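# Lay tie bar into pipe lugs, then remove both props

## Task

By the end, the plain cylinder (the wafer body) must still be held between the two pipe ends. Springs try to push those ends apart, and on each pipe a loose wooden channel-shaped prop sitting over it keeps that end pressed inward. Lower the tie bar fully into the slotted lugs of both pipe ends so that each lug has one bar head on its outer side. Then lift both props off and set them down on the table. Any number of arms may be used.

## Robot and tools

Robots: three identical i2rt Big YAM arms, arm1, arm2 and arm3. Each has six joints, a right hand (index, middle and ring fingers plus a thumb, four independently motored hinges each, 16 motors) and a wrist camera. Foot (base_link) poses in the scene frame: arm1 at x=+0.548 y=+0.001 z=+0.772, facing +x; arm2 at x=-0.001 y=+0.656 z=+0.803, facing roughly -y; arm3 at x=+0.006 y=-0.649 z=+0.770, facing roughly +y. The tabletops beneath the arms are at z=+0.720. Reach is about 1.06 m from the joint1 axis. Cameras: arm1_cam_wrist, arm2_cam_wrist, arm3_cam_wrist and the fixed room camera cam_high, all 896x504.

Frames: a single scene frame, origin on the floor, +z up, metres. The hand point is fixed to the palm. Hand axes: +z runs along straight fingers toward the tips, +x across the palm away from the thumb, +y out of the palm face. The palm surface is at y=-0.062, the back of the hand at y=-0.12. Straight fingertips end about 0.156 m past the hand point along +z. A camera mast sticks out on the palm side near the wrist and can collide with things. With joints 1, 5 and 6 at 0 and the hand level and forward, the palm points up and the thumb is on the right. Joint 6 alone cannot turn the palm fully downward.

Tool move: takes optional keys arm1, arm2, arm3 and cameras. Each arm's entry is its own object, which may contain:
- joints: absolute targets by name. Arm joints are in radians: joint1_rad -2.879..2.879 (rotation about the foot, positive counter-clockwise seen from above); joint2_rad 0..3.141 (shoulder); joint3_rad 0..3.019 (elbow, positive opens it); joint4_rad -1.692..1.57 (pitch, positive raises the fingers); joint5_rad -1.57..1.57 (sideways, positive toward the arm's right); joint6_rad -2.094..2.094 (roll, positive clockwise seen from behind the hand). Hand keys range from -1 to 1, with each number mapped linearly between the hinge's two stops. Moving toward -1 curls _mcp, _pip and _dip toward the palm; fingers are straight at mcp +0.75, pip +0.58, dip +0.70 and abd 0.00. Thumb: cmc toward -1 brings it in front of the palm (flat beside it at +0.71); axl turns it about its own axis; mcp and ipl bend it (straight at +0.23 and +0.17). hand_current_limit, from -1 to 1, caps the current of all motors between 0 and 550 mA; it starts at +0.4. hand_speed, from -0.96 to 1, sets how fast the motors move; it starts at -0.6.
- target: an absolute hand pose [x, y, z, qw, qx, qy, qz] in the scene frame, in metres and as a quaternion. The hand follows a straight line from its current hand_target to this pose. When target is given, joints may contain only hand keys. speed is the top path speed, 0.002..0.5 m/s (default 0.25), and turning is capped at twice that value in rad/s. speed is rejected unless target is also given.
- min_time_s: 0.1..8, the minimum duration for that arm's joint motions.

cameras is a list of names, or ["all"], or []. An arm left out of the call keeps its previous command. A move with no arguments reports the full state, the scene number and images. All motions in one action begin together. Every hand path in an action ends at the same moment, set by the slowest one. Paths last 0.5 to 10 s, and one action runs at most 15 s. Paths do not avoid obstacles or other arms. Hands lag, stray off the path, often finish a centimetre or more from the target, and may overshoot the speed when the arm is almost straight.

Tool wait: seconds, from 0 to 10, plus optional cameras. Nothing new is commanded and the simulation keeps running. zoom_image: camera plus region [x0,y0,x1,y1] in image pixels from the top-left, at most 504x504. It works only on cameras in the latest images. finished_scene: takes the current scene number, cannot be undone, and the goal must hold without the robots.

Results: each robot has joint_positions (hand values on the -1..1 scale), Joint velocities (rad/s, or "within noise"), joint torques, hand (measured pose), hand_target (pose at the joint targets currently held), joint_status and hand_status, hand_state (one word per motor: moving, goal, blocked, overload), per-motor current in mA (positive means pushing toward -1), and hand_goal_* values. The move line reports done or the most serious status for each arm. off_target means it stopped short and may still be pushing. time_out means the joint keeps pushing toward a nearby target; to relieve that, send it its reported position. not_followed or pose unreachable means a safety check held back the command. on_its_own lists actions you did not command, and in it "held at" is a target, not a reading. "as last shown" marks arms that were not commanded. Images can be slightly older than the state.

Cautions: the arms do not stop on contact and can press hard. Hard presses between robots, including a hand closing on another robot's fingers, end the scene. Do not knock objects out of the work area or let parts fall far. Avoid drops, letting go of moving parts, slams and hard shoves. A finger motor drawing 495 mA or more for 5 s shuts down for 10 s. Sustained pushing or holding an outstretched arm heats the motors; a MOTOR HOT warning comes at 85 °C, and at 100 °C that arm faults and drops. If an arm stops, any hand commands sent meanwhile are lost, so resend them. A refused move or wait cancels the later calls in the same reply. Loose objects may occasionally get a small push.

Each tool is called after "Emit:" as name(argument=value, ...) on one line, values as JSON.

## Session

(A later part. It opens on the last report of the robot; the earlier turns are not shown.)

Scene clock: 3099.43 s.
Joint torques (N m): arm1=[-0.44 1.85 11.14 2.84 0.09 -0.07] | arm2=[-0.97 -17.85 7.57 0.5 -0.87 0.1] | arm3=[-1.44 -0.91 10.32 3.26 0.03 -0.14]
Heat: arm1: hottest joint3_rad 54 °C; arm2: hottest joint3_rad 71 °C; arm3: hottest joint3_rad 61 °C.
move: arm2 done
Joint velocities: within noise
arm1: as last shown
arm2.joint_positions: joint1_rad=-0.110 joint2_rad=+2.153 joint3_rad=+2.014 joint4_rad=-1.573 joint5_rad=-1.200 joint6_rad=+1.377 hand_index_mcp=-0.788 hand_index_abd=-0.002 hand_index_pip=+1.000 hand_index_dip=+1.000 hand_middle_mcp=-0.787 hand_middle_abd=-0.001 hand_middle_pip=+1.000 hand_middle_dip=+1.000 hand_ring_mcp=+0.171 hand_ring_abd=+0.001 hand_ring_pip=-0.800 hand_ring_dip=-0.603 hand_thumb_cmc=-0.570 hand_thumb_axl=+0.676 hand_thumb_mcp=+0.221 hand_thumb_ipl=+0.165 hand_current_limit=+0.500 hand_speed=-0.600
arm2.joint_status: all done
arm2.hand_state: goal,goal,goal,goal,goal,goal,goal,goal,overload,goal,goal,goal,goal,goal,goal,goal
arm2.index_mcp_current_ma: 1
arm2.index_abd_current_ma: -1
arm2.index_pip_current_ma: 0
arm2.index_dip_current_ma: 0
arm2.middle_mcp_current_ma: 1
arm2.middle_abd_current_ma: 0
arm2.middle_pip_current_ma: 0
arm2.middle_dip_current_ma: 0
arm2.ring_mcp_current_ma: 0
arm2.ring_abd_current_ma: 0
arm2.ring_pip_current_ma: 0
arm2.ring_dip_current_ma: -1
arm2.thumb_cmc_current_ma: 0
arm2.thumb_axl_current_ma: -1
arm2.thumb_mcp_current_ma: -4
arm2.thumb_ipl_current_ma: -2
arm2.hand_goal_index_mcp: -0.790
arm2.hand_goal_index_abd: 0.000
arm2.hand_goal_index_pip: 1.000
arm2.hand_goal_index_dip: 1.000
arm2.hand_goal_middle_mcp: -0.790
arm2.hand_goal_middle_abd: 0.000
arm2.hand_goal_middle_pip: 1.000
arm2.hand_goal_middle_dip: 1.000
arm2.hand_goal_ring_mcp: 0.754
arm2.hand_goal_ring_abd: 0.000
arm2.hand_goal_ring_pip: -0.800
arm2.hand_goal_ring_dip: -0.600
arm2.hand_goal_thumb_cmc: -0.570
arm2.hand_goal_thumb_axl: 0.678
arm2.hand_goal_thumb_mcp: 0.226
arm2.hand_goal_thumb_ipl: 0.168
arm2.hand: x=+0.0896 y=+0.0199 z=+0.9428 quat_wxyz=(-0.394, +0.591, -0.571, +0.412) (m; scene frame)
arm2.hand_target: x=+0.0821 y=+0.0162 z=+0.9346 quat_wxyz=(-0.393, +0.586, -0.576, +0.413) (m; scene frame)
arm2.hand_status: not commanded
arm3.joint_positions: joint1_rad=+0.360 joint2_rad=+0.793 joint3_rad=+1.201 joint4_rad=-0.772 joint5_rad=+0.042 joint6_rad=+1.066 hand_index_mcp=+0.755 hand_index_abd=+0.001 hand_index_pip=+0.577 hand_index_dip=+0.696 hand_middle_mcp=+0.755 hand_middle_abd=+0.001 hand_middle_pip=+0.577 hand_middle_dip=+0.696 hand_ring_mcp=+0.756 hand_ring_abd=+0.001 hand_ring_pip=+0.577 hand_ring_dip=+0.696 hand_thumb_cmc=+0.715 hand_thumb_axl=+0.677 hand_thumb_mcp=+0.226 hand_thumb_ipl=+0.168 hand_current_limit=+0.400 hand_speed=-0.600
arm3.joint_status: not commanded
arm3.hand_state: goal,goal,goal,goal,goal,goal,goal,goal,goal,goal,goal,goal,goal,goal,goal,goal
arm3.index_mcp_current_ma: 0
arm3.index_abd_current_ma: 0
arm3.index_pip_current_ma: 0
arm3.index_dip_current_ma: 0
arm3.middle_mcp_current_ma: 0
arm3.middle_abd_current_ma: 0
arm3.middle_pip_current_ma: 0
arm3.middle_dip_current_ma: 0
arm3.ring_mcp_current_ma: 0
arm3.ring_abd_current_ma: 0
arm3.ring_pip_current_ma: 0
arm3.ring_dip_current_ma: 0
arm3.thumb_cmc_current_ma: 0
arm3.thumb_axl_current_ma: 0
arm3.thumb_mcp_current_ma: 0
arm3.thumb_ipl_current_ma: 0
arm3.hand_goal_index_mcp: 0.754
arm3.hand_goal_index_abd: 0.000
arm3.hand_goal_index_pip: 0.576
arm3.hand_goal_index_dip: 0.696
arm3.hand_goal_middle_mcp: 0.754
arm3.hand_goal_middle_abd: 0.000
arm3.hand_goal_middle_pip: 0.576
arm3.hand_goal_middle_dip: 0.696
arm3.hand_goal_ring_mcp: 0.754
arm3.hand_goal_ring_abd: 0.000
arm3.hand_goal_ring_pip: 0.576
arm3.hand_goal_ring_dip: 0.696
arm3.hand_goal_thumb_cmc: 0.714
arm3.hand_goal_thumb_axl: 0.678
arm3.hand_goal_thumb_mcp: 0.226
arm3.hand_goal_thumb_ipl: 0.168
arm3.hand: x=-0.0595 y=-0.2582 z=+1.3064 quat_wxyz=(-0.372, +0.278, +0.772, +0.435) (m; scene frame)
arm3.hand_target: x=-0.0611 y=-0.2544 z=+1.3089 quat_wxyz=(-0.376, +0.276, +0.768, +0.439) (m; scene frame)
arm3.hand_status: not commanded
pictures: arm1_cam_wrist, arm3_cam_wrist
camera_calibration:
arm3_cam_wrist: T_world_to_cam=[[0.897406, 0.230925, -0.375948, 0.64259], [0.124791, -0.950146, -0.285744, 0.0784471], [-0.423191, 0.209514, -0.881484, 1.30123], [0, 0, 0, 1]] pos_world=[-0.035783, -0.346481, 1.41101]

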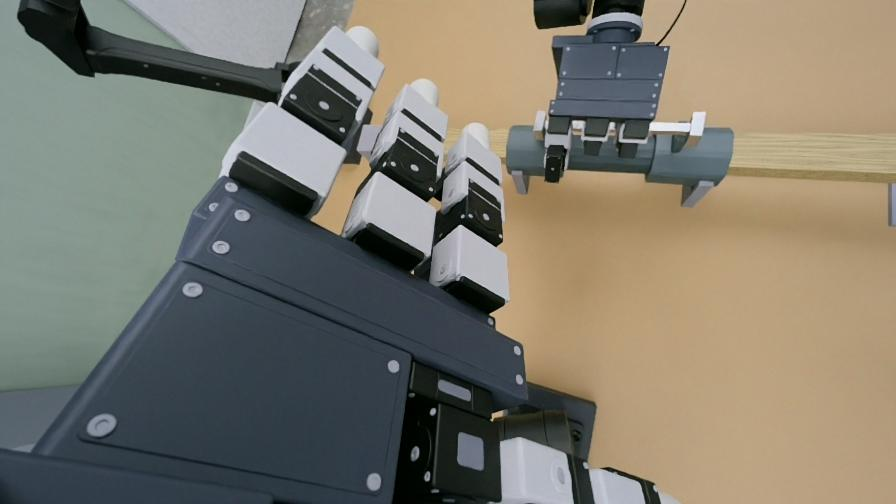

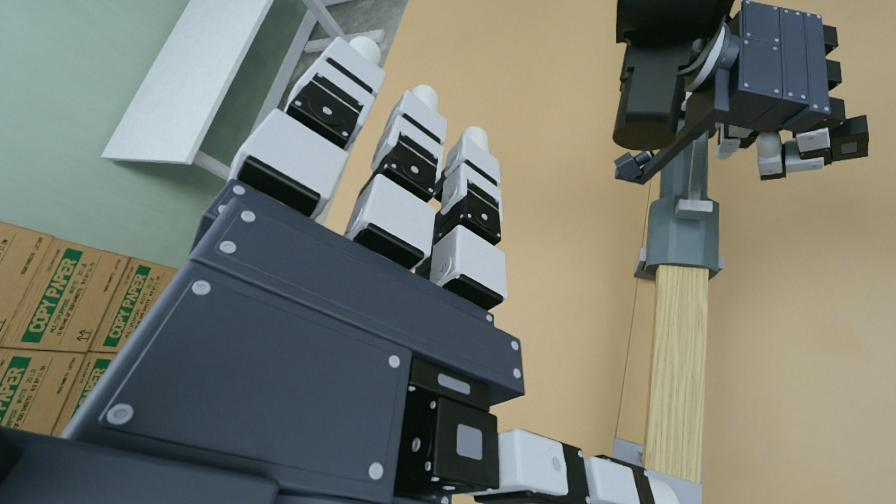

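Emit:
move(arm2={"joints":{"joint2_rad":2.173},"min_time_s":1.0})

Emit:
move(arm2={"joints":{"hand_thumb_mcp":0.10,"hand_thumb_ipl":0.027,"hand_index_mcp":-0.893,"hand_middle_mcp":-0.875}}, cameras=["arm1_cam_wrist","arm3_cam_wrist"])

Emit:
zoom_image(camera="arm1_cam_wrist", region=[640, 80, 740, 180])

Emit:
zoom_image(camera="arm3_cam_wrist", region=[640, 130, 760, 250])

Scene clock: 3115.90 s.
Joint torques (N m): arm1=[-0.85 1.26 11.07 2.67 0.12 -0.1] | arm2=[-1.03 -17.26 7.6 0.51 -0.87 0.11] | arm3=[-1.55 -1.03 10.32 3.29 0.03 -0.13]
Heat: arm1: hottest joint3_rad 54 °C; arm2: hottest joint3_rad 68 °C; arm3: hottest joint3_rad 61 °C.
move: arm2 done
Joint velocities: within noise
arm1, arm3: as last shown
arm2.joint_positions: joint1_rad=-0.110 joint2_rad=+2.157 joint3_rad=+2.014 joint4_rad=-1.573 joint5_rad=-1.200 joint6_rad=+1.377 hand_index_mcp=-0.788 hand_index_abd=-0.002 hand_index_pip=+1.000 hand_index_dip=+1.000 hand_middle_mcp=-0.787 hand_middle_abd=-0.001 hand_middle_pip=+1.000 hand_middle_dip=+1.000 hand_ring_mcp=+0.171 hand_ring_abd=+0.001 hand_ring_pip=-0.800 hand_ring_dip=-0.603 hand_thumb_cmc=-0.570 hand_thumb_axl=+0.676 hand_thumb_mcp=+0.221 hand_thumb_ipl=+0.165 hand_current_limit=+0.500 hand_speed=-0.600
arm2.joint_status: all done
arm2.hand_state: goal,goal,goal,goal,goal,goal,goal,goal,overload,goal,goal,goal,goal,goal,goal,goal
arm2.index_mcp_current_ma: 1
arm2.index_abd_current_ma: -1
arm2.index_pip_current_ma: 0
arm2.index_dip_current_ma: 0
arm2.middle_mcp_current_ma: 1
arm2.middle_abd_current_ma: 0
arm2.middle_pip_current_ma: 0
arm2.middle_dip_current_ma: 0
arm2.ring_mcp_current_ma: 0
arm2.ring_abd_current_ma: 0
arm2.ring_pip_current_ma: 0
arm2.ring_dip_current_ma: -1
arm2.thumb_cmc_current_ma: 0
arm2.thumb_axl_current_ma: -1
arm2.thumb_mcp_current_ma: -4
arm2.thumb_ipl_current_ma: -2
arm2.hand_goal_index_mcp: -0.790
arm2.hand_goal_index_abd: 0.000
arm2.hand_goal_index_pip: 1.000
arm2.hand_goal_index_dip: 1.000
arm2.hand_goal_middle_mcp: -0.790
arm2.hand_goal_middle_abd: 0.000
arm2.hand_goal_middle_pip: 1.000
arm2.hand_goal_middle_dip: 1.000
arm2.hand_goal_ring_mcp: 0.754
arm2.hand_goal_ring_abd: 0.000
arm2.hand_goal_ring_pip: -0.800
arm2.hand_goal_ring_dip: -0.600
arm2.hand_goal_thumb_cmc: -0.570
arm2.hand_goal_thumb_axl: 0.678
arm2.hand_goal_thumb_mcp: 0.226
arm2.hand_goal_thumb_ipl: 0.168
arm2.hand: x=+0.0896 y=+0.0198 z=+0.9403 quat_wxyz=(-0.395, +0.590, -0.572, +0.411) (m; scene frame)
arm2.hand_target: x=+0.0821 y=+0.0162 z=+0.9305 quat_wxyz=(-0.395, +0.584, -0.578, +0.411) (m; scene frame)
arm2.hand_status: not commanded
pictures: none

Scene clock: 3116.47 s.
Joint torques (N m): arm1=[-0.38 1.08 11.07 3.03 0.1 -0.11] | arm2=[-1.08 -17.14 7.57 0.5 -0.86 0.09] | arm3=[-1.32 -1.03 10.36 3.29 0.03 -0.14]
Heat: arm1: hottest joint3_rad 54 °C; arm2: hottest joint3_rad 68 °C; arm3: hottest joint3_rad 61 °C.
move: arm2 done
Joint velocities: within noise
arm1, arm3: as last shown
arm2.joint_positions: joint1_rad=-0.110 joint2_rad=+2.157 joint3_rad=+2.014 joint4_rad=-1.573 joint5_rad=-1.200 joint6_rad=+1.377 hand_index_mcp=-0.877 hand_index_abd=-0.002 hand_index_pip=+1.000 hand_index_dip=+1.000 hand_middle_mcp=-0.859 hand_middle_abd=-0.001 hand_middle_pip=+1.000 hand_middle_dip=+1.000 hand_ring_mcp=+0.171 hand_ring_abd=+0.001 hand_ring_pip=-0.800 hand_ring_dip=-0.603 hand_thumb_cmc=-0.570 hand_thumb_axl=+0.676 hand_thumb_mcp=+0.102 hand_thumb_ipl=+0.032 hand_current_limit=+0.500 hand_speed=-0.600
arm2.joint_status: all done
arm2.hand_state: goal,goal,goal,goal,goal,goal,goal,goal,overload,goal,goal,goal,goal,goal,goal,goal
arm2.index_mcp_current_ma: 17
arm2.index_abd_current_ma: -1
arm2.index_pip_current_ma: 0
arm2.index_dip_current_ma: 0
arm2.middle_mcp_current_ma: 17
arm2.middle_abd_current_ma: 0
arm2.middle_pip_current_ma: 0
arm2.middle_dip_current_ma: 0
arm2.ring_mcp_current_ma: 0
arm2.ring_abd_current_ma: 0
arm2.ring_pip_current_ma: 0
arm2.ring_dip_current_ma: -1
arm2.thumb_cmc_current_ma: 0
arm2.thumb_axl_current_ma: -1
arm2.thumb_mcp_current_ma: 1
arm2.thumb_ipl_current_ma: 4
arm2.hand_goal_index_mcp: -0.892
arm2.hand_goal_index_abd: 0.000
arm2.hand_goal_index_pip: 1.000
arm2.hand_goal_index_dip: 1.000
arm2.hand_goal_middle_mcp: -0.874
arm2.hand_goal_middle_abd: 0.000
arm2.hand_goal_middle_pip: 1.000
arm2.hand_goal_middle_dip: 1.000
arm2.hand_goal_ring_mcp: 0.754
arm2.hand_goal_ring_abd: 0.000
arm2.hand_goal_ring_pip: -0.800
arm2.hand_goal_ring_dip: -0.600
arm2.hand_goal_thumb_cmc: -0.570
arm2.hand_goal_thumb_axl: 0.678
arm2.hand_goal_thumb_mcp: 0.100
arm2.hand_goal_thumb_ipl: 0.028
arm2.hand: x=+0.0896 y=+0.0198 z=+0.9403 quat_wxyz=(-0.395, +0.590, -0.572, +0.411) (m; scene frame)
arm2.hand_target: x=+0.0823 y=+0.0163 z=+0.9306 quat_wxyz=(-0.395, +0.584, -0.578, +0.411) (m; scene frame)
arm2.hand_status: not commanded
pictures: arm1_cam_wrist, arm3_cam_wrist
camera_calibration:
arm3_cam_wrist: T_world_to_cam=[[0.897406, 0.230925, -0.375948, 0.64259], [0.124791, -0.950146, -0.285744, 0.0784471], [-0.423191, 0.209514, -0.881484, 1.30123], [0, 0, 0, 1]] pos_world=[-0.035783, -0.346481, 1.41101]

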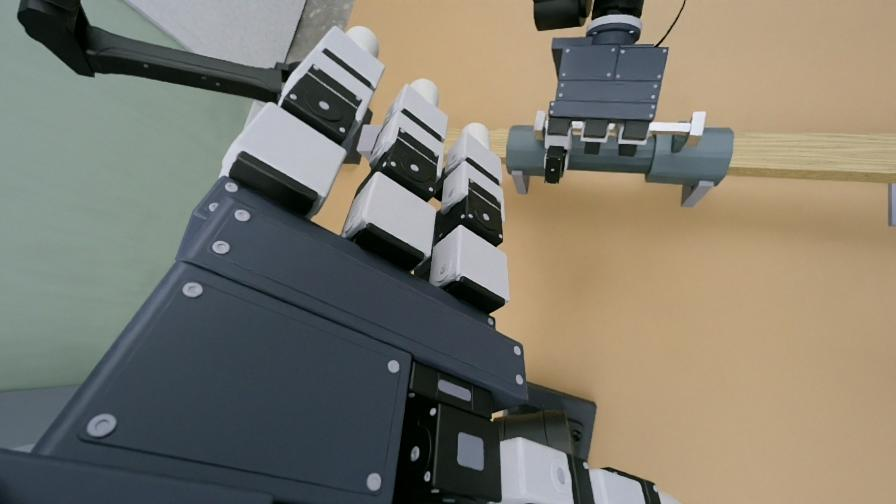

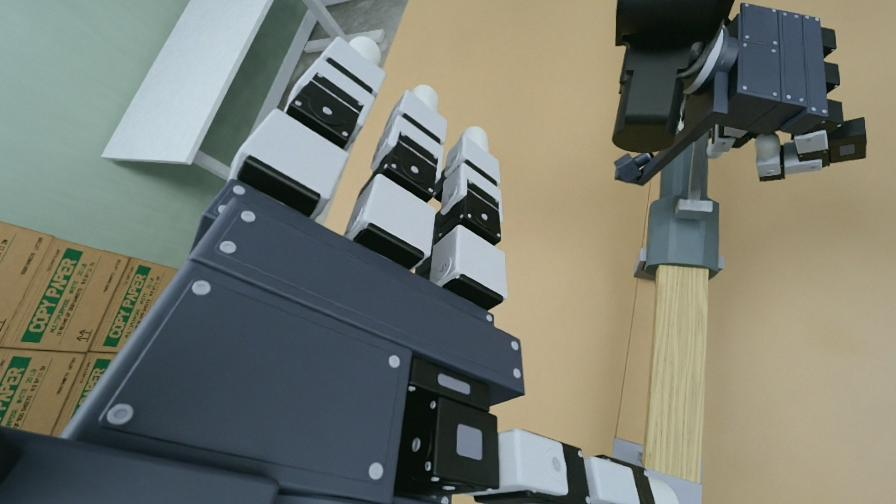

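Scaled by 5.040 from the camera's 896x504 image, which has a finer 1280x720 frame.

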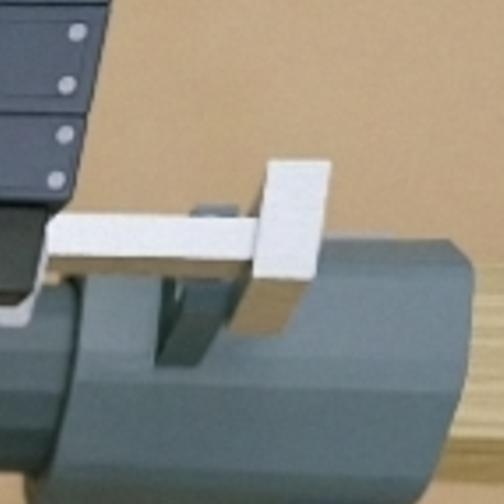

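Scaled by 4.200 from the camera's 896x504 image, which has a finer 1280x720 frame.

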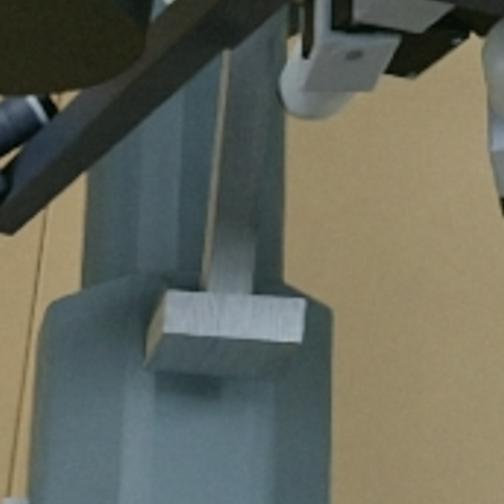

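Emit:
move(arm2={"joints":{"hand_thumb_mcp":0.03,"hand_thumb_ipl":-0.03,"hand_index_mcp":-0.97,"hand_middle_mcp":-0.89}}, cameras=["arm1_cam_wrist","arm3_cam_wrist"])

Emit:
zoom_image(camera="arm1_cam_wrist", region=[640, 80, 740, 180])

Emit:
zoom_image(camera="arm3_cam_wrist", region=[640, 130, 760, 250])

Scene clock: 3127.03 s.
Joint torques (N m): arm1=[-1.14 0.67 10.86 2.73 0.11 -0.08] | arm2=[-0.91 -17.03 7.61 0.47 -0.86 0.1] | arm3=[-1.49 -0.91 10.35 3.32 0.02 -0.13]
Heat: arm1: hottest joint3_rad 54 °C; arm2: hottest joint3_rad 67 °C; arm3: hottest joint3_rad 61 °C.
move: arm2 off_target
Joint velocities: within noise
arm1, arm3: as last shown
arm2.joint_positions: joint1_rad=-0.110 joint2_rad=+2.157 joint3_rad=+2.014 joint4_rad=-1.573 joint5_rad=-1.200 joint6_rad=+1.377 hand_index_mcp=-0.880 hand_index_abd=-0.002 hand_index_pip=+1.000 hand_index_dip=+1.000 hand_middle_mcp=-0.874 hand_middle_abd=-0.001 hand_middle_pip=+1.000 hand_middle_dip=+1.000 hand_ring_mcp=+0.171 hand_ring_abd=+0.001 hand_ring_pip=-0.800 hand_ring_dip=-0.603 hand_thumb_cmc=-0.570 hand_thumb_axl=+0.676 hand_thumb_mcp=+0.100 hand_thumb_ipl=+0.020 hand_current_limit=+0.500 hand_speed=-0.600
arm2.joint_status: hand_index_mcp off_target (ended at -0.880, target -0.970); hand_thumb_mcp off_target (ended at +0.100, target +0.030); hand_thumb_ipl off_target (ended at +0.020, target -0.030); the others done
arm2.hand_state: blocked,goal,goal,goal,goal,goal,goal,goal,overload,goal,goal,goal,goal,goal,blocked,blocked
arm2.index_mcp_current_ma: 253
arm2.index_abd_current_ma: -1
arm2.index_pip_current_ma: 0
arm2.index_dip_current_ma: 0
arm2.middle_mcp_current_ma: 19
arm2.middle_abd_current_ma: 0
arm2.middle_pip_current_ma: 0
arm2.middle_dip_current_ma: 0
arm2.ring_mcp_current_ma: 0
arm2.ring_abd_current_ma: 0
arm2.ring_pip_current_ma: 0
arm2.ring_dip_current_ma: -1
arm2.thumb_cmc_current_ma: 0
arm2.thumb_axl_current_ma: -1
arm2.thumb_mcp_current_ma: 231
arm2.thumb_ipl_current_ma: 150
arm2.hand_goal_index_mcp: -0.970
arm2.hand_goal_index_abd: 0.000
arm2.hand_goal_index_pip: 1.000
arm2.hand_goal_index_dip: 1.000
arm2.hand_goal_middle_mcp: -0.890
arm2.hand_goal_middle_abd: 0.000
arm2.hand_goal_middle_pip: 1.000
arm2.hand_goal_middle_dip: 1.000
arm2.hand_goal_ring_mcp: 0.754
arm2.hand_goal_ring_abd: 0.000
arm2.hand_goal_ring_pip: -0.800
arm2.hand_goal_ring_dip: -0.600
arm2.hand_goal_thumb_cmc: -0.570
arm2.hand_goal_thumb_axl: 0.678
arm2.hand_goal_thumb_mcp: 0.030
arm2.hand_goal_thumb_ipl: -0.030
arm2.hand: x=+0.0896 y=+0.0198 z=+0.9403 quat_wxyz=(-0.395, +0.590, -0.572, +0.411) (m; scene frame)
arm2.hand_target: x=+0.0823 y=+0.0163 z=+0.9306 quat_wxyz=(-0.395, +0.585, -0.578, +0.411) (m; scene frame)
arm2.hand_status: not commanded
pictures: arm1_cam_wrist, arm3_cam_wrist
camera_calibration:
arm3_cam_wrist: T_world_to_cam=[[0.897406, 0.230925, -0.375948, 0.64259], [0.124791, -0.950146, -0.285744, 0.0784471], [-0.423191, 0.209514, -0.881484, 1.30123], [0, 0, 0, 1]] pos_world=[-0.035783, -0.346481, 1.41101]

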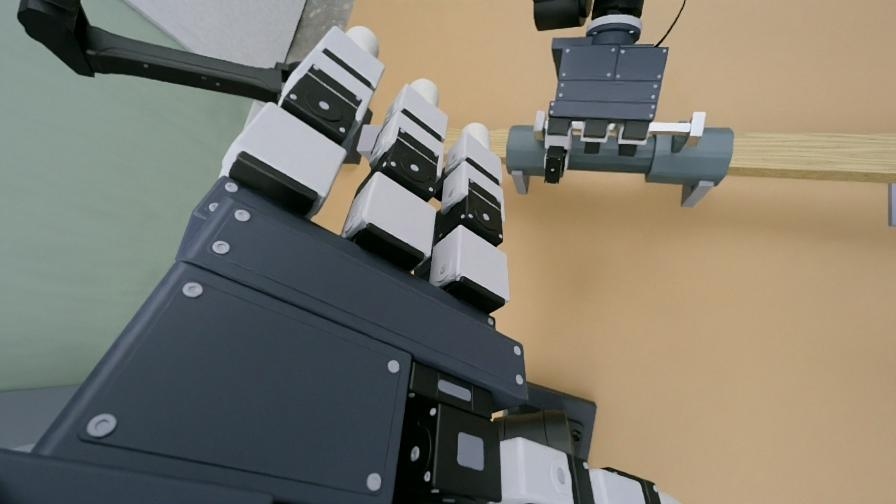

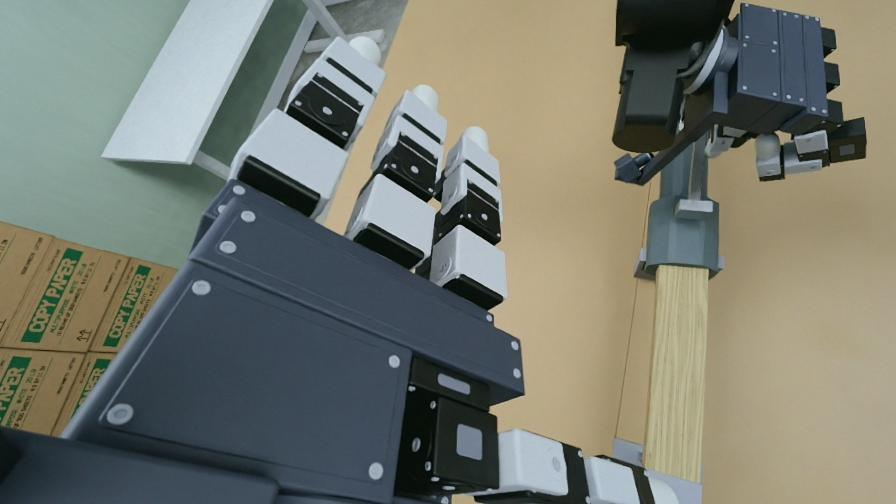

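Scaled by 5.040 from the camera's 896x504 image, which has a finer 1280x720 frame.

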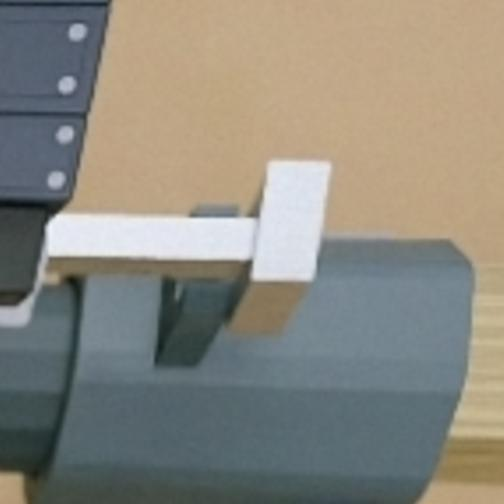

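Scaled by 4.200 from the camera's 896x504 image, which has a finer 1280x720 frame.

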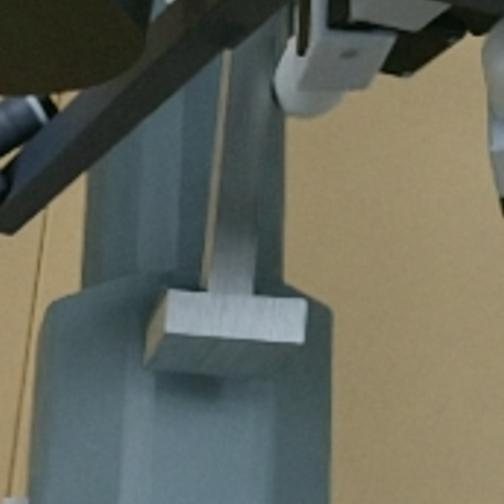

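Emit:
move(arm2={"joints":{"joint2_rad":2.10,"hand_index_mcp":-1.0,"hand_thumb_mcp":0.0,"hand_thumb_ipl":-0.05,"hand_middle_mcp":-0.87},"min_time_s":1.0}, cameras=["arm1_cam_wrist","arm3_cam_wrist"])

Emit:
zoom_image(camera="arm1_cam_wrist", region=[640, 80, 740, 180])

Emit:
zoom_image(camera="arm3_cam_wrist", region=[640, 130, 760, 250])

Emit:
zoom_image(camera="arm1_cam_wrist", region=[515, 95, 575, 155])

Scene clock: 3143.53 s.
Joint torques (N m): arm1=[-0.85 1.85 10.99 2.92 0.13 -0.08] | arm2=[-0.91 -21.54 7.95 0.16 -0.9 0.11] | arm3=[-1.44 -0.85 10.36 3.28 0.02 -0.12]
Heat: arm1: hottest joint3_rad 54 °C; arm2: hottest joint3_rad 65 °C; arm3: hottest joint3_rad 61 °C.
move: arm2 off_target
Joint velocities: within noise
arm1.joint_positions: joint1_rad=+0.427 joint2_rad=+0.588 joint3_rad=+1.418 joint4_rad=-1.317 joint5_rad=+0.045 joint6_rad=+1.028 hand_index_mcp=+0.756 hand_index_abd=+0.000 hand_index_pip=+0.577 hand_index_dip=+0.696 hand_middle_mcp=+0.756 hand_middle_abd=+0.000 hand_middle_pip=+0.577 hand_middle_dip=+0.696 hand_ring_mcp=+0.756 hand_ring_abd=+0.000 hand_ring_pip=+0.577 hand_ring_dip=+0.696 hand_thumb_cmc=+0.715 hand_thumb_axl=+0.677 hand_thumb_mcp=+0.226 hand_thumb_ipl=+0.168 hand_current_limit=+0.400 hand_speed=-0.600
arm1.joint_status: not commanded
arm1.hand_state: goal,goal,goal,goal,goal,goal,goal,goal,goal,goal,goal,goal,goal,goal,goal,goal
arm1.index_mcp_current_ma: 3
arm1.index_abd_current_ma: 0
arm1.index_pip_current_ma: 1
arm1.index_dip_current_ma: 0
arm1.middle_mcp_current_ma: 3
arm1.middle_abd_current_ma: 0
arm1.middle_pip_current_ma: 1
arm1.middle_dip_current_ma: 0
arm1.ring_mcp_current_ma: 4
arm1.ring_abd_current_ma: 0
arm1.ring_pip_current_ma: 1
arm1.ring_dip_current_ma: 0
arm1.thumb_cmc_current_ma: 3
arm1.thumb_axl_current_ma: -2
arm1.thumb_mcp_current_ma: 0
arm1.thumb_ipl_current_ma: -1
arm1.hand_goal_index_mcp: 0.754
arm1.hand_goal_index_abd: 0.000
arm1.hand_goal_index_pip: 0.576
arm1.hand_goal_index_dip: 0.696
arm1.hand_goal_middle_mcp: 0.754
arm1.hand_goal_middle_abd: 0.000
arm1.hand_goal_middle_pip: 0.576
arm1.hand_goal_middle_dip: 0.696
arm1.hand_goal_ring_mcp: 0.754
arm1.hand_goal_ring_abd: 0.000
arm1.hand_goal_ring_pip: 0.576
arm1.hand_goal_ring_dip: 0.696
arm1.hand_goal_thumb_cmc: 0.714
arm1.hand_goal_thumb_axl: 0.678
arm1.hand_goal_thumb_mcp: 0.226
arm1.hand_goal_thumb_ipl: 0.168
arm1.hand: x=+0.3030 y=-0.0080 z=+1.3596 quat_wxyz=(-0.515, -0.386, +0.764, +0.051) (m; scene frame)
arm1.hand_target: x=+0.3066 y=-0.0064 z=+1.3696 quat_wxyz=(-0.525, -0.383, +0.758, +0.051) (m; scene frame)
arm1.hand_status: not commanded
arm2.joint_positions: joint1_rad=-0.111 joint2_rad=+2.140 joint3_rad=+2.010 joint4_rad=-1.562 joint5_rad=-1.199 joint6_rad=+1.374 hand_index_mcp=-0.880 hand_index_abd=-0.010 hand_index_pip=+1.000 hand_index_dip=+1.000 hand_middle_mcp=-0.861 hand_middle_abd=-0.001 hand_middle_pip=+1.000 hand_middle_dip=+1.000 hand_ring_mcp=+0.171 hand_ring_abd=+0.001 hand_ring_pip=-0.800 hand_ring_dip=-0.603 hand_thumb_cmc=-0.577 hand_thumb_axl=+0.676 hand_thumb_mcp=+0.097 hand_thumb_ipl=+0.016 hand_current_limit=+0.500 hand_speed=-0.600
arm2.joint_status: hand_index_mcp off_target (ended at -0.880, target -1.000); hand_thumb_mcp off_target (ended at +0.097, target +0.000); hand_thumb_ipl off_target (ended at +0.016, target -0.050); the others done
arm2.hand_state: blocked,goal,goal,goal,goal,goal,goal,goal,overload,goal,goal,goal,goal,goal,blocked,blocked
arm2.index_mcp_current_ma: 387
arm2.index_abd_current_ma: -7
arm2.index_pip_current_ma: 0
arm2.index_dip_current_ma: 0
arm2.middle_mcp_current_ma: 8
arm2.middle_abd_current_ma: 0
arm2.middle_pip_current_ma: 0
arm2.middle_dip_current_ma: 0
arm2.ring_mcp_current_ma: 0
arm2.ring_abd_current_ma: 0
arm2.ring_pip_current_ma: 0
arm2.ring_dip_current_ma: -1
arm2.thumb_cmc_current_ma: -5
arm2.thumb_axl_current_ma: -1
arm2.thumb_mcp_current_ma: 378
arm2.thumb_ipl_current_ma: 227
arm2.hand_goal_index_mcp: -1.000
arm2.hand_goal_index_abd: 0.000
arm2.hand_goal_index_pip: 1.000
arm2.hand_goal_index_dip: 1.000
arm2.hand_goal_middle_mcp: -0.870
arm2.hand_goal_middle_abd: 0.000
arm2.hand_goal_middle_pip: 1.000
arm2.hand_goal_middle_dip: 1.000
arm2.hand_goal_ring_mcp: 0.754
arm2.hand_goal_ring_abd: 0.000
arm2.hand_goal_ring_pip: -0.800
arm2.hand_goal_ring_dip: -0.600
arm2.hand_goal_thumb_cmc: -0.570
arm2.hand_goal_thumb_axl: 0.678
arm2.hand_goal_thumb_mcp: 0.000
arm2.hand_goal_thumb_ipl: -0.050
arm2.hand: x=+0.0886 y=+0.0186 z=+0.9486 quat_wxyz=(-0.387, +0.596, -0.567, +0.417) (m; scene frame)
arm2.hand_target: x=+0.0819 y=+0.0175 z=+0.9750 quat_wxyz=(-0.372, +0.599, -0.563, +0.430) (m; scene frame)
arm2.hand_status: not commanded
arm3: as last shown
pictures: arm1_cam_wrist, arm3_cam_wrist
camera_calibration:
arm3_cam_wrist: T_world_to_cam=[[0.897406, 0.230925, -0.375948, 0.64259], [0.124791, -0.950146, -0.285744, 0.0784471], [-0.423191, 0.209514, -0.881484, 1.30123], [0, 0, 0, 1]] pos_world=[-0.035783, -0.346481, 1.41101]

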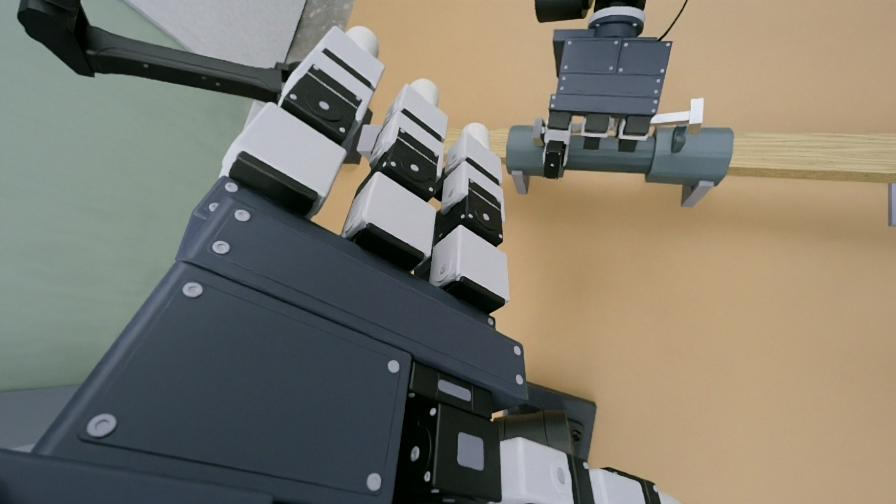

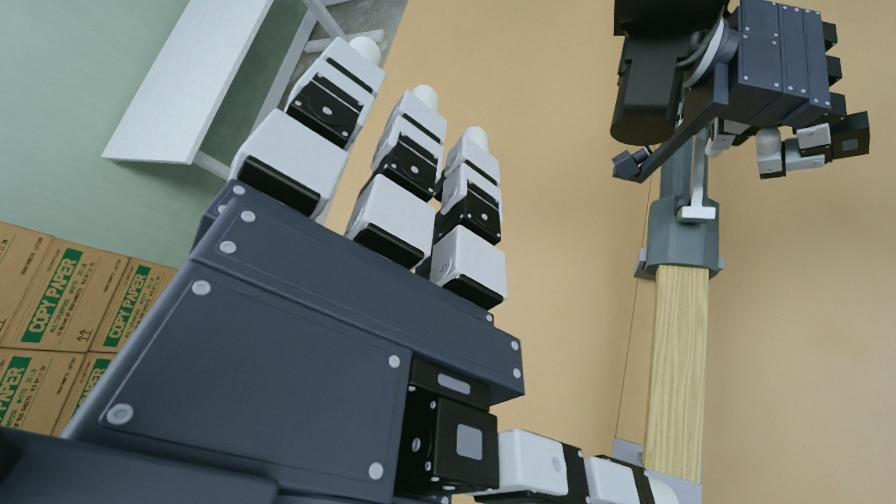

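Scaled by 5.040 from the camera's 896x504 image, which has a finer 1280x720 frame.

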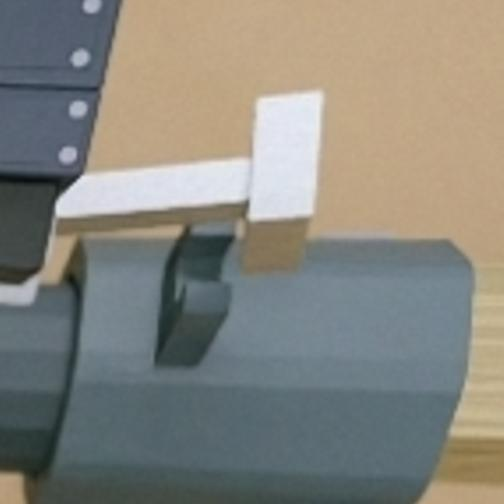

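Scaled by 4.200 from the camera's 896x504 image, which has a finer 1280x720 frame.

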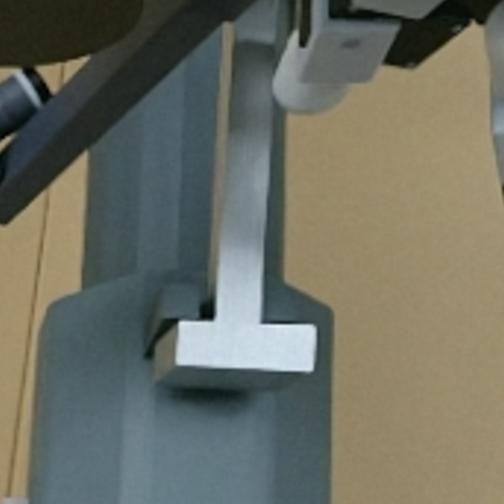

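Scaled by 8.400 from the camera's 896x504 image, which has a finer 1280x720 frame.

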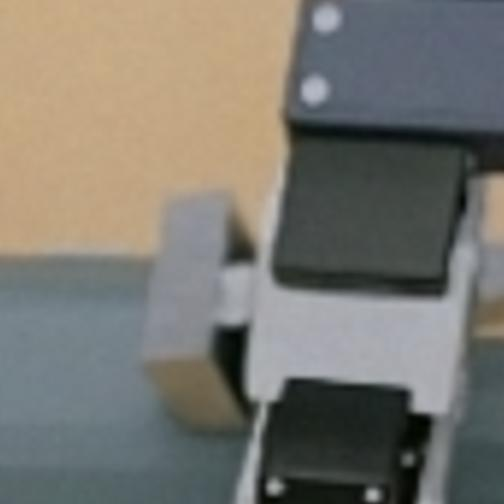

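Emit:
move(arm2={"joints":{"joint2_rad":2.162},"min_time_s":1.5}, cameras=["arm1_cam_wrist","arm3_cam_wrist"])

Emit:
zoom_image(camera="arm1_cam_wrist", region=[640, 80, 740, 180])

Emit:
zoom_image(camera="arm3_cam_wrist", region=[640, 130, 760, 250])

Emit:
zoom_image(camera="arm1_cam_wrist", region=[515, 95, 575, 155])

Scene clock: 3181.07 s.
Joint torques (N m): arm1=[-1.03 1.32 11.04 3.03 0.07 -0.11] | arm2=[-0.91 -18.02 7.92 0.09 -0.9 0.12] | arm3=[-1.49 -0.97 10.36 3.28 0.02 -0.14]
Heat: arm1: hottest joint3_rad 54 °C; arm2: hottest joint3_rad 62 °C; arm3: hottest joint3_rad 61 °C.
move: arm2 done
Joint velocities: within noise
arm1, arm3: as last shown
arm2.joint_positions: joint1_rad=-0.111 joint2_rad=+2.156 joint3_rad=+2.010 joint4_rad=-1.562 joint5_rad=-1.199 joint6_rad=+1.374 hand_index_mcp=-0.880 hand_index_abd=-0.002 hand_index_pip=+1.000 hand_index_dip=+1.000 hand_middle_mcp=-0.860 hand_middle_abd=-0.001 hand_middle_pip=+1.000 hand_middle_dip=+1.000 hand_ring_mcp=+0.171 hand_ring_abd=+0.001 hand_ring_pip=-0.800 hand_ring_dip=-0.603 hand_thumb_cmc=-0.573 hand_thumb_axl=+0.676 hand_thumb_mcp=+0.097 hand_thumb_ipl=+0.016 hand_current_limit=+0.500 hand_speed=-0.600
arm2.joint_status: all done
arm2.hand_state: blocked,goal,goal,goal,goal,goal,goal,goal,overload,goal,goal,goal,goal,goal,blocked,blocked
arm2.index_mcp_current_ma: 387
arm2.index_abd_current_ma: -1
arm2.index_pip_current_ma: 0
arm2.index_dip_current_ma: 0
arm2.middle_mcp_current_ma: 10
arm2.middle_abd_current_ma: 0
arm2.middle_pip_current_ma: 0
arm2.middle_dip_current_ma: 0
arm2.ring_mcp_current_ma: 0
arm2.ring_abd_current_ma: 0
arm2.ring_pip_current_ma: 0
arm2.ring_dip_current_ma: -1
arm2.thumb_cmc_current_ma: -1
arm2.thumb_axl_current_ma: -1
arm2.thumb_mcp_current_ma: 378
arm2.thumb_ipl_current_ma: 226
arm2.hand_goal_index_mcp: -1.000
arm2.hand_goal_index_abd: 0.000
arm2.hand_goal_index_pip: 1.000
arm2.hand_goal_index_dip: 1.000
arm2.hand_goal_middle_mcp: -0.870
arm2.hand_goal_middle_abd: 0.000
arm2.hand_goal_middle_pip: 1.000
arm2.hand_goal_middle_dip: 1.000
arm2.hand_goal_ring_mcp: 0.754
arm2.hand_goal_ring_abd: 0.000
arm2.hand_goal_ring_pip: -0.800
arm2.hand_goal_ring_dip: -0.600
arm2.hand_goal_thumb_cmc: -0.570
arm2.hand_goal_thumb_axl: 0.678
arm2.hand_goal_thumb_mcp: 0.000
arm2.hand_goal_thumb_ipl: -0.050
arm2.hand: x=+0.0887 y=+0.0185 z=+0.9388 quat_wxyz=(-0.392, +0.592, -0.570, +0.413) (m; scene frame)
arm2.hand_target: x=+0.0821 y=+0.0161 z=+0.9374 quat_wxyz=(-0.391, +0.587, -0.575, +0.414) (m; scene frame)
arm2.hand_status: not commanded
pictures: arm1_cam_wrist, arm3_cam_wrist
camera_calibration:
arm3_cam_wrist: T_world_to_cam=[[0.897406, 0.230925, -0.375948, 0.64259], [0.124791, -0.950146, -0.285744, 0.0784471], [-0.423191, 0.209514, -0.881484, 1.30123], [0, 0, 0, 1]] pos_world=[-0.035783, -0.346481, 1.41101]

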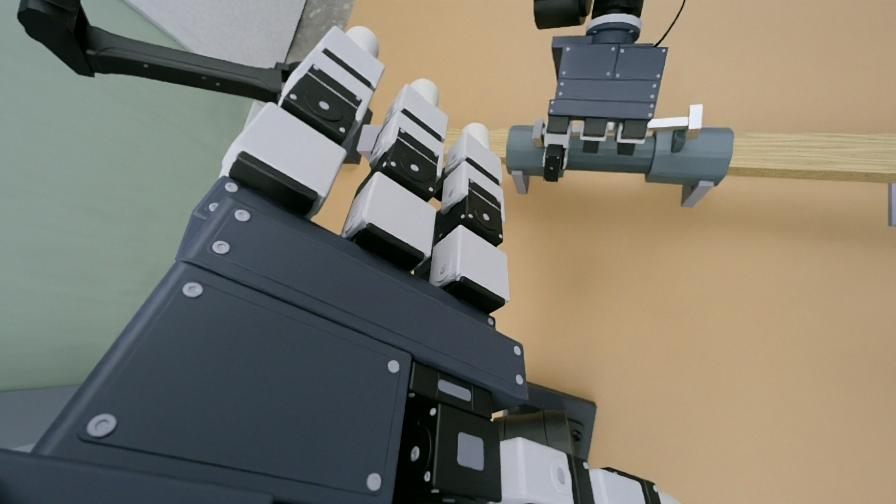

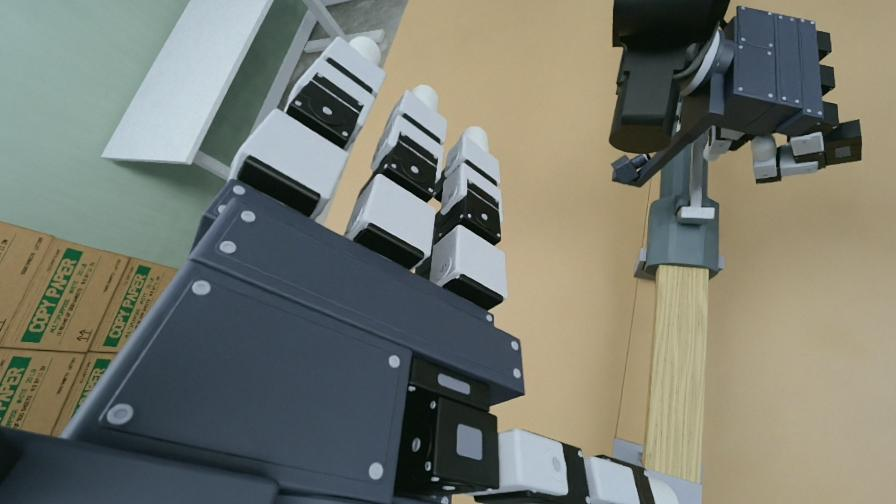

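Scaled by 5.040 from the camera's 896x504 image, which has a finer 1280x720 frame.

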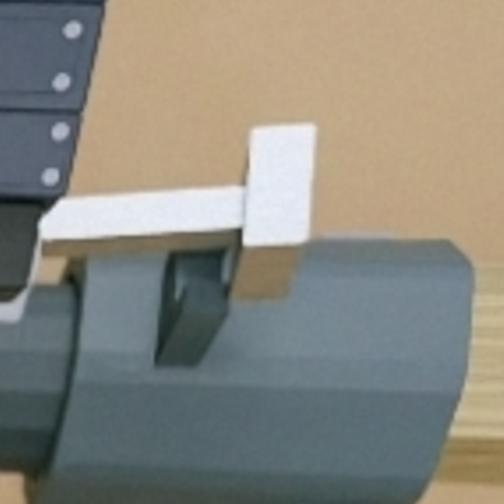

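Scaled by 4.200 from the camera's 896x504 image, which has a finer 1280x720 frame.

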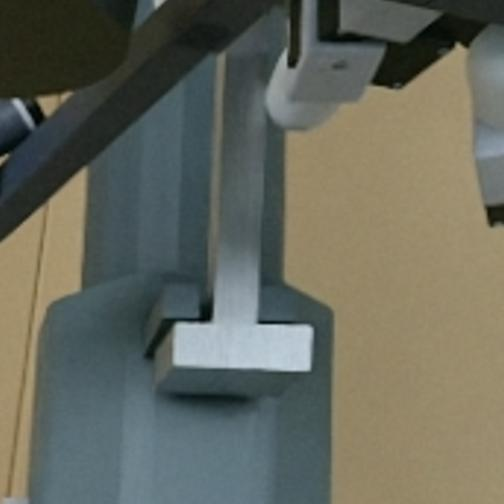

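Scaled by 8.400 from the camera's 896x504 image, which has a finer 1280x720 frame.

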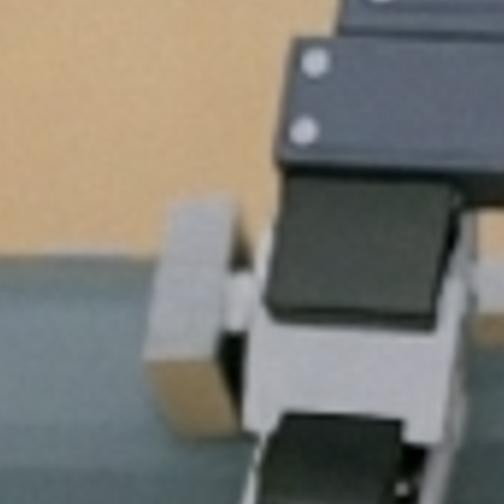

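Emit:
zoom_image(camera="arm3_cam_wrist", region=[660, 45, 740, 125])

Emit:
zoom_image(camera="arm1_cam_wrist", region=[660, 100, 710, 155])

Scaled by 6.300 from the camera's 896x504 image, which has a finer 1280x720 frame.

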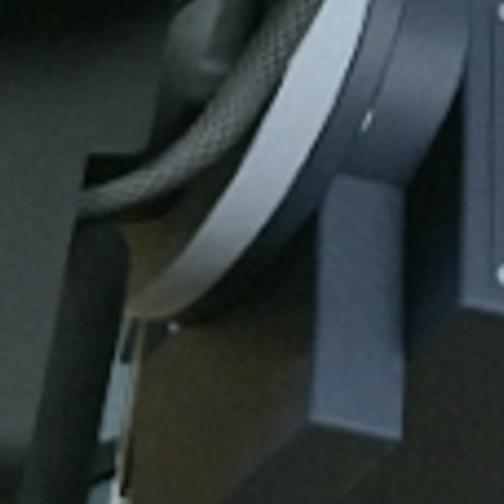

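Scaled by 9.164 from the camera's 896x504 image, which has a finer 1280x720 frame.

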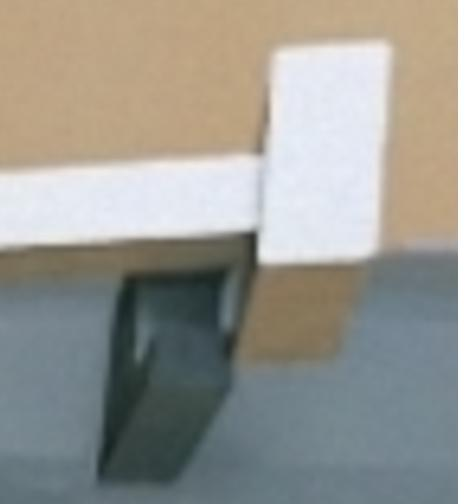

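Emit:
move(arm2={"joints":{"joint2_rad":2.111,"joint3_rad":2.001,"joint4_rad":-1.549},"min_time_s":1.0}, cameras=["arm1_cam_wrist","arm3_cam_wrist"])

Emit:
zoom_image(camera="arm1_cam_wrist", region=[640, 80, 740, 180])

Emit:
zoom_image(camera="arm3_cam_wrist", region=[640, 130, 760, 250])

Scene clock: 3244.13 s.
Joint torques (N m): arm1=[-0.5 1.67 11.28 2.52 0.05 -0.1] | arm2=[-0.91 -21.48 7.77 0.24 -0.9 0.12] | arm3=[-1.44 -0.97 10.36 3.26 0.03 -0.13]
Heat: arm1: hottest joint3_rad 54 °C; arm2: hottest joint3_rad 62 °C; arm3: hottest joint3_rad 61 °C.
move: arm2 done
Joint velocities: within noise
arm1, arm3: as last shown
arm2.joint_positions: joint1_rad=-0.111 joint2_rad=+2.151 joint3_rad=+1.997 joint4_rad=-1.555 joint5_rad=-1.199 joint6_rad=+1.374 hand_index_mcp=-0.880 hand_index_abd=-0.003 hand_index_pip=+1.000 hand_index_dip=+1.000 hand_middle_mcp=-0.860 hand_middle_abd=-0.001 hand_middle_pip=+1.000 hand_middle_dip=+1.000 hand_ring_mcp=+0.171 hand_ring_abd=+0.001 hand_ring_pip=-0.800 hand_ring_dip=-0.603 hand_thumb_cmc=-0.573 hand_thumb_axl=+0.676 hand_thumb_mcp=+0.097 hand_thumb_ipl=+0.015 hand_current_limit=+0.500 hand_speed=-0.600
arm2.joint_status: all done
arm2.hand_state: blocked,goal,goal,goal,goal,goal,goal,goal,overload,goal,goal,goal,goal,goal,blocked,blocked
arm2.index_mcp_current_ma: 387
arm2.index_abd_current_ma: -1
arm2.index_pip_current_ma: 0
arm2.index_dip_current_ma: 0
arm2.middle_mcp_current_ma: 10
arm2.middle_abd_current_ma: 0
arm2.middle_pip_current_ma: 0
arm2.middle_dip_current_ma: 0
arm2.ring_mcp_current_ma: 0
arm2.ring_abd_current_ma: 0
arm2.ring_pip_current_ma: 0
arm2.ring_dip_current_ma: -1
arm2.thumb_cmc_current_ma: -2
arm2.thumb_axl_current_ma: -1
arm2.thumb_mcp_current_ma: 378
arm2.thumb_ipl_current_ma: 219
arm2.hand_goal_index_mcp: -1.000
arm2.hand_goal_index_abd: 0.000
arm2.hand_goal_index_pip: 1.000
arm2.hand_goal_index_dip: 1.000
arm2.hand_goal_middle_mcp: -0.870
arm2.hand_goal_middle_abd: 0.000
arm2.hand_goal_middle_pip: 1.000
arm2.hand_goal_middle_dip: 1.000
arm2.hand_goal_ring_mcp: 0.754
arm2.hand_goal_ring_abd: 0.000
arm2.hand_goal_ring_pip: -0.800
arm2.hand_goal_ring_dip: -0.600
arm2.hand_goal_thumb_cmc: -0.570
arm2.hand_goal_thumb_axl: 0.678
arm2.hand_goal_thumb_mcp: 0.000
arm2.hand_goal_thumb_ipl: -0.050
arm2.hand: x=+0.0888 y=+0.0205 z=+0.9367 quat_wxyz=(-0.392, +0.592, -0.570, +0.413) (m; scene frame)
arm2.hand_target: x=+0.0821 y=+0.0186 z=+0.9627 quat_wxyz=(-0.377, +0.596, -0.566, +0.426) (m; scene frame)
arm2.hand_status: not commanded
pictures: arm1_cam_wrist, arm3_cam_wrist
camera_calibration:
arm3_cam_wrist: T_world_to_cam=[[0.897406, 0.230925, -0.375948, 0.64259], [0.124791, -0.950146, -0.285744, 0.0784471], [-0.423191, 0.209514, -0.881484, 1.30123], [0, 0, 0, 1]] pos_world=[-0.035783, -0.346481, 1.41101]

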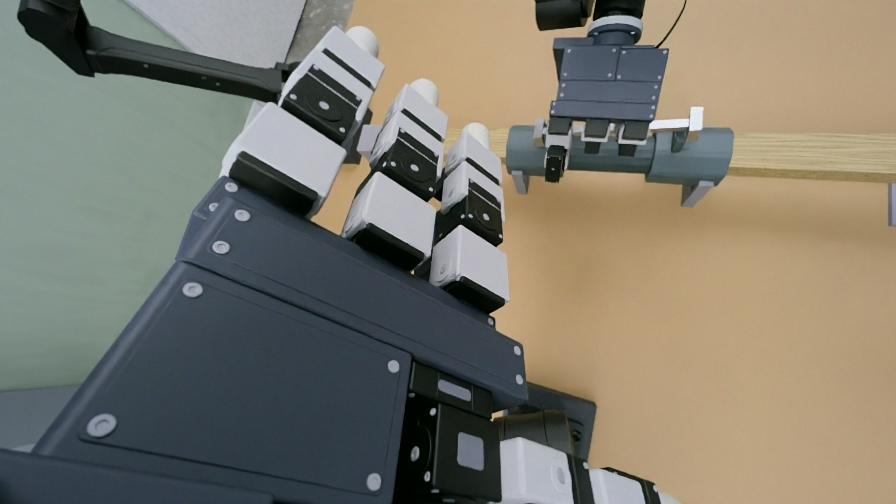

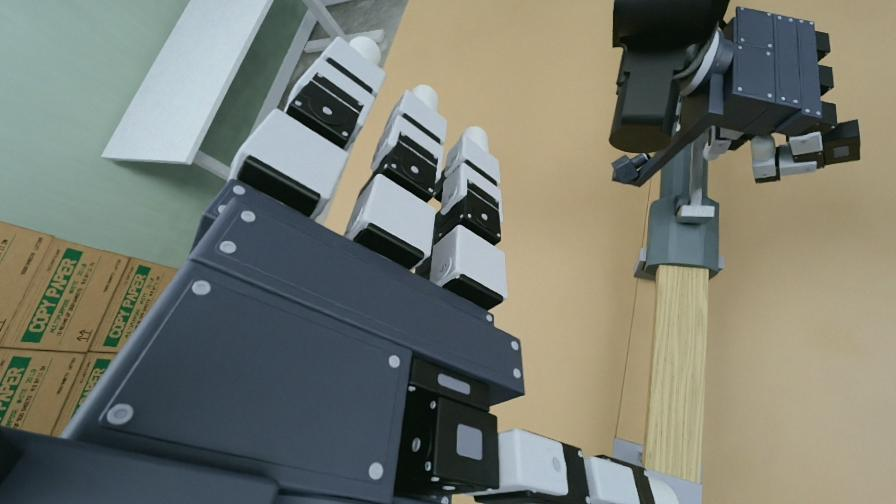

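Scaled by 5.040 from the camera's 896x504 image, which has a finer 1280x720 frame.

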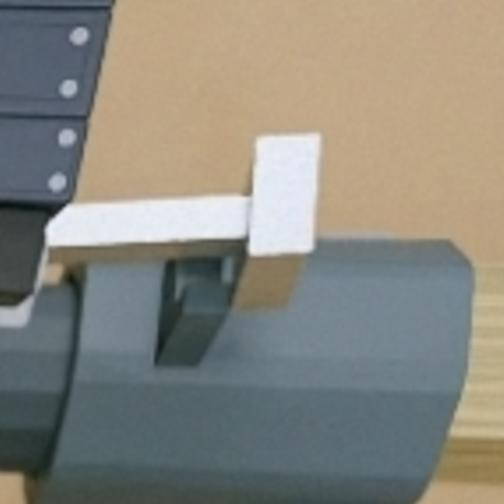

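Scaled by 4.200 from the camera's 896x504 image, which has a finer 1280x720 frame.

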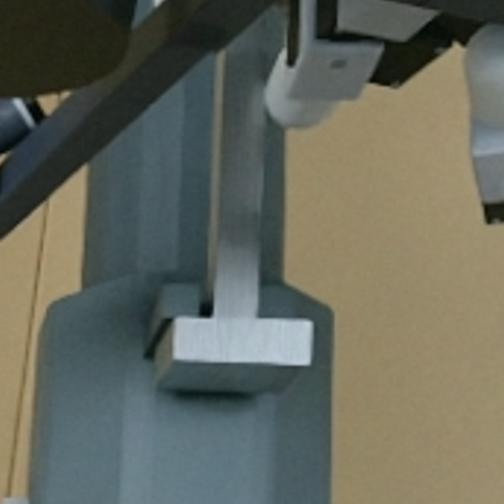

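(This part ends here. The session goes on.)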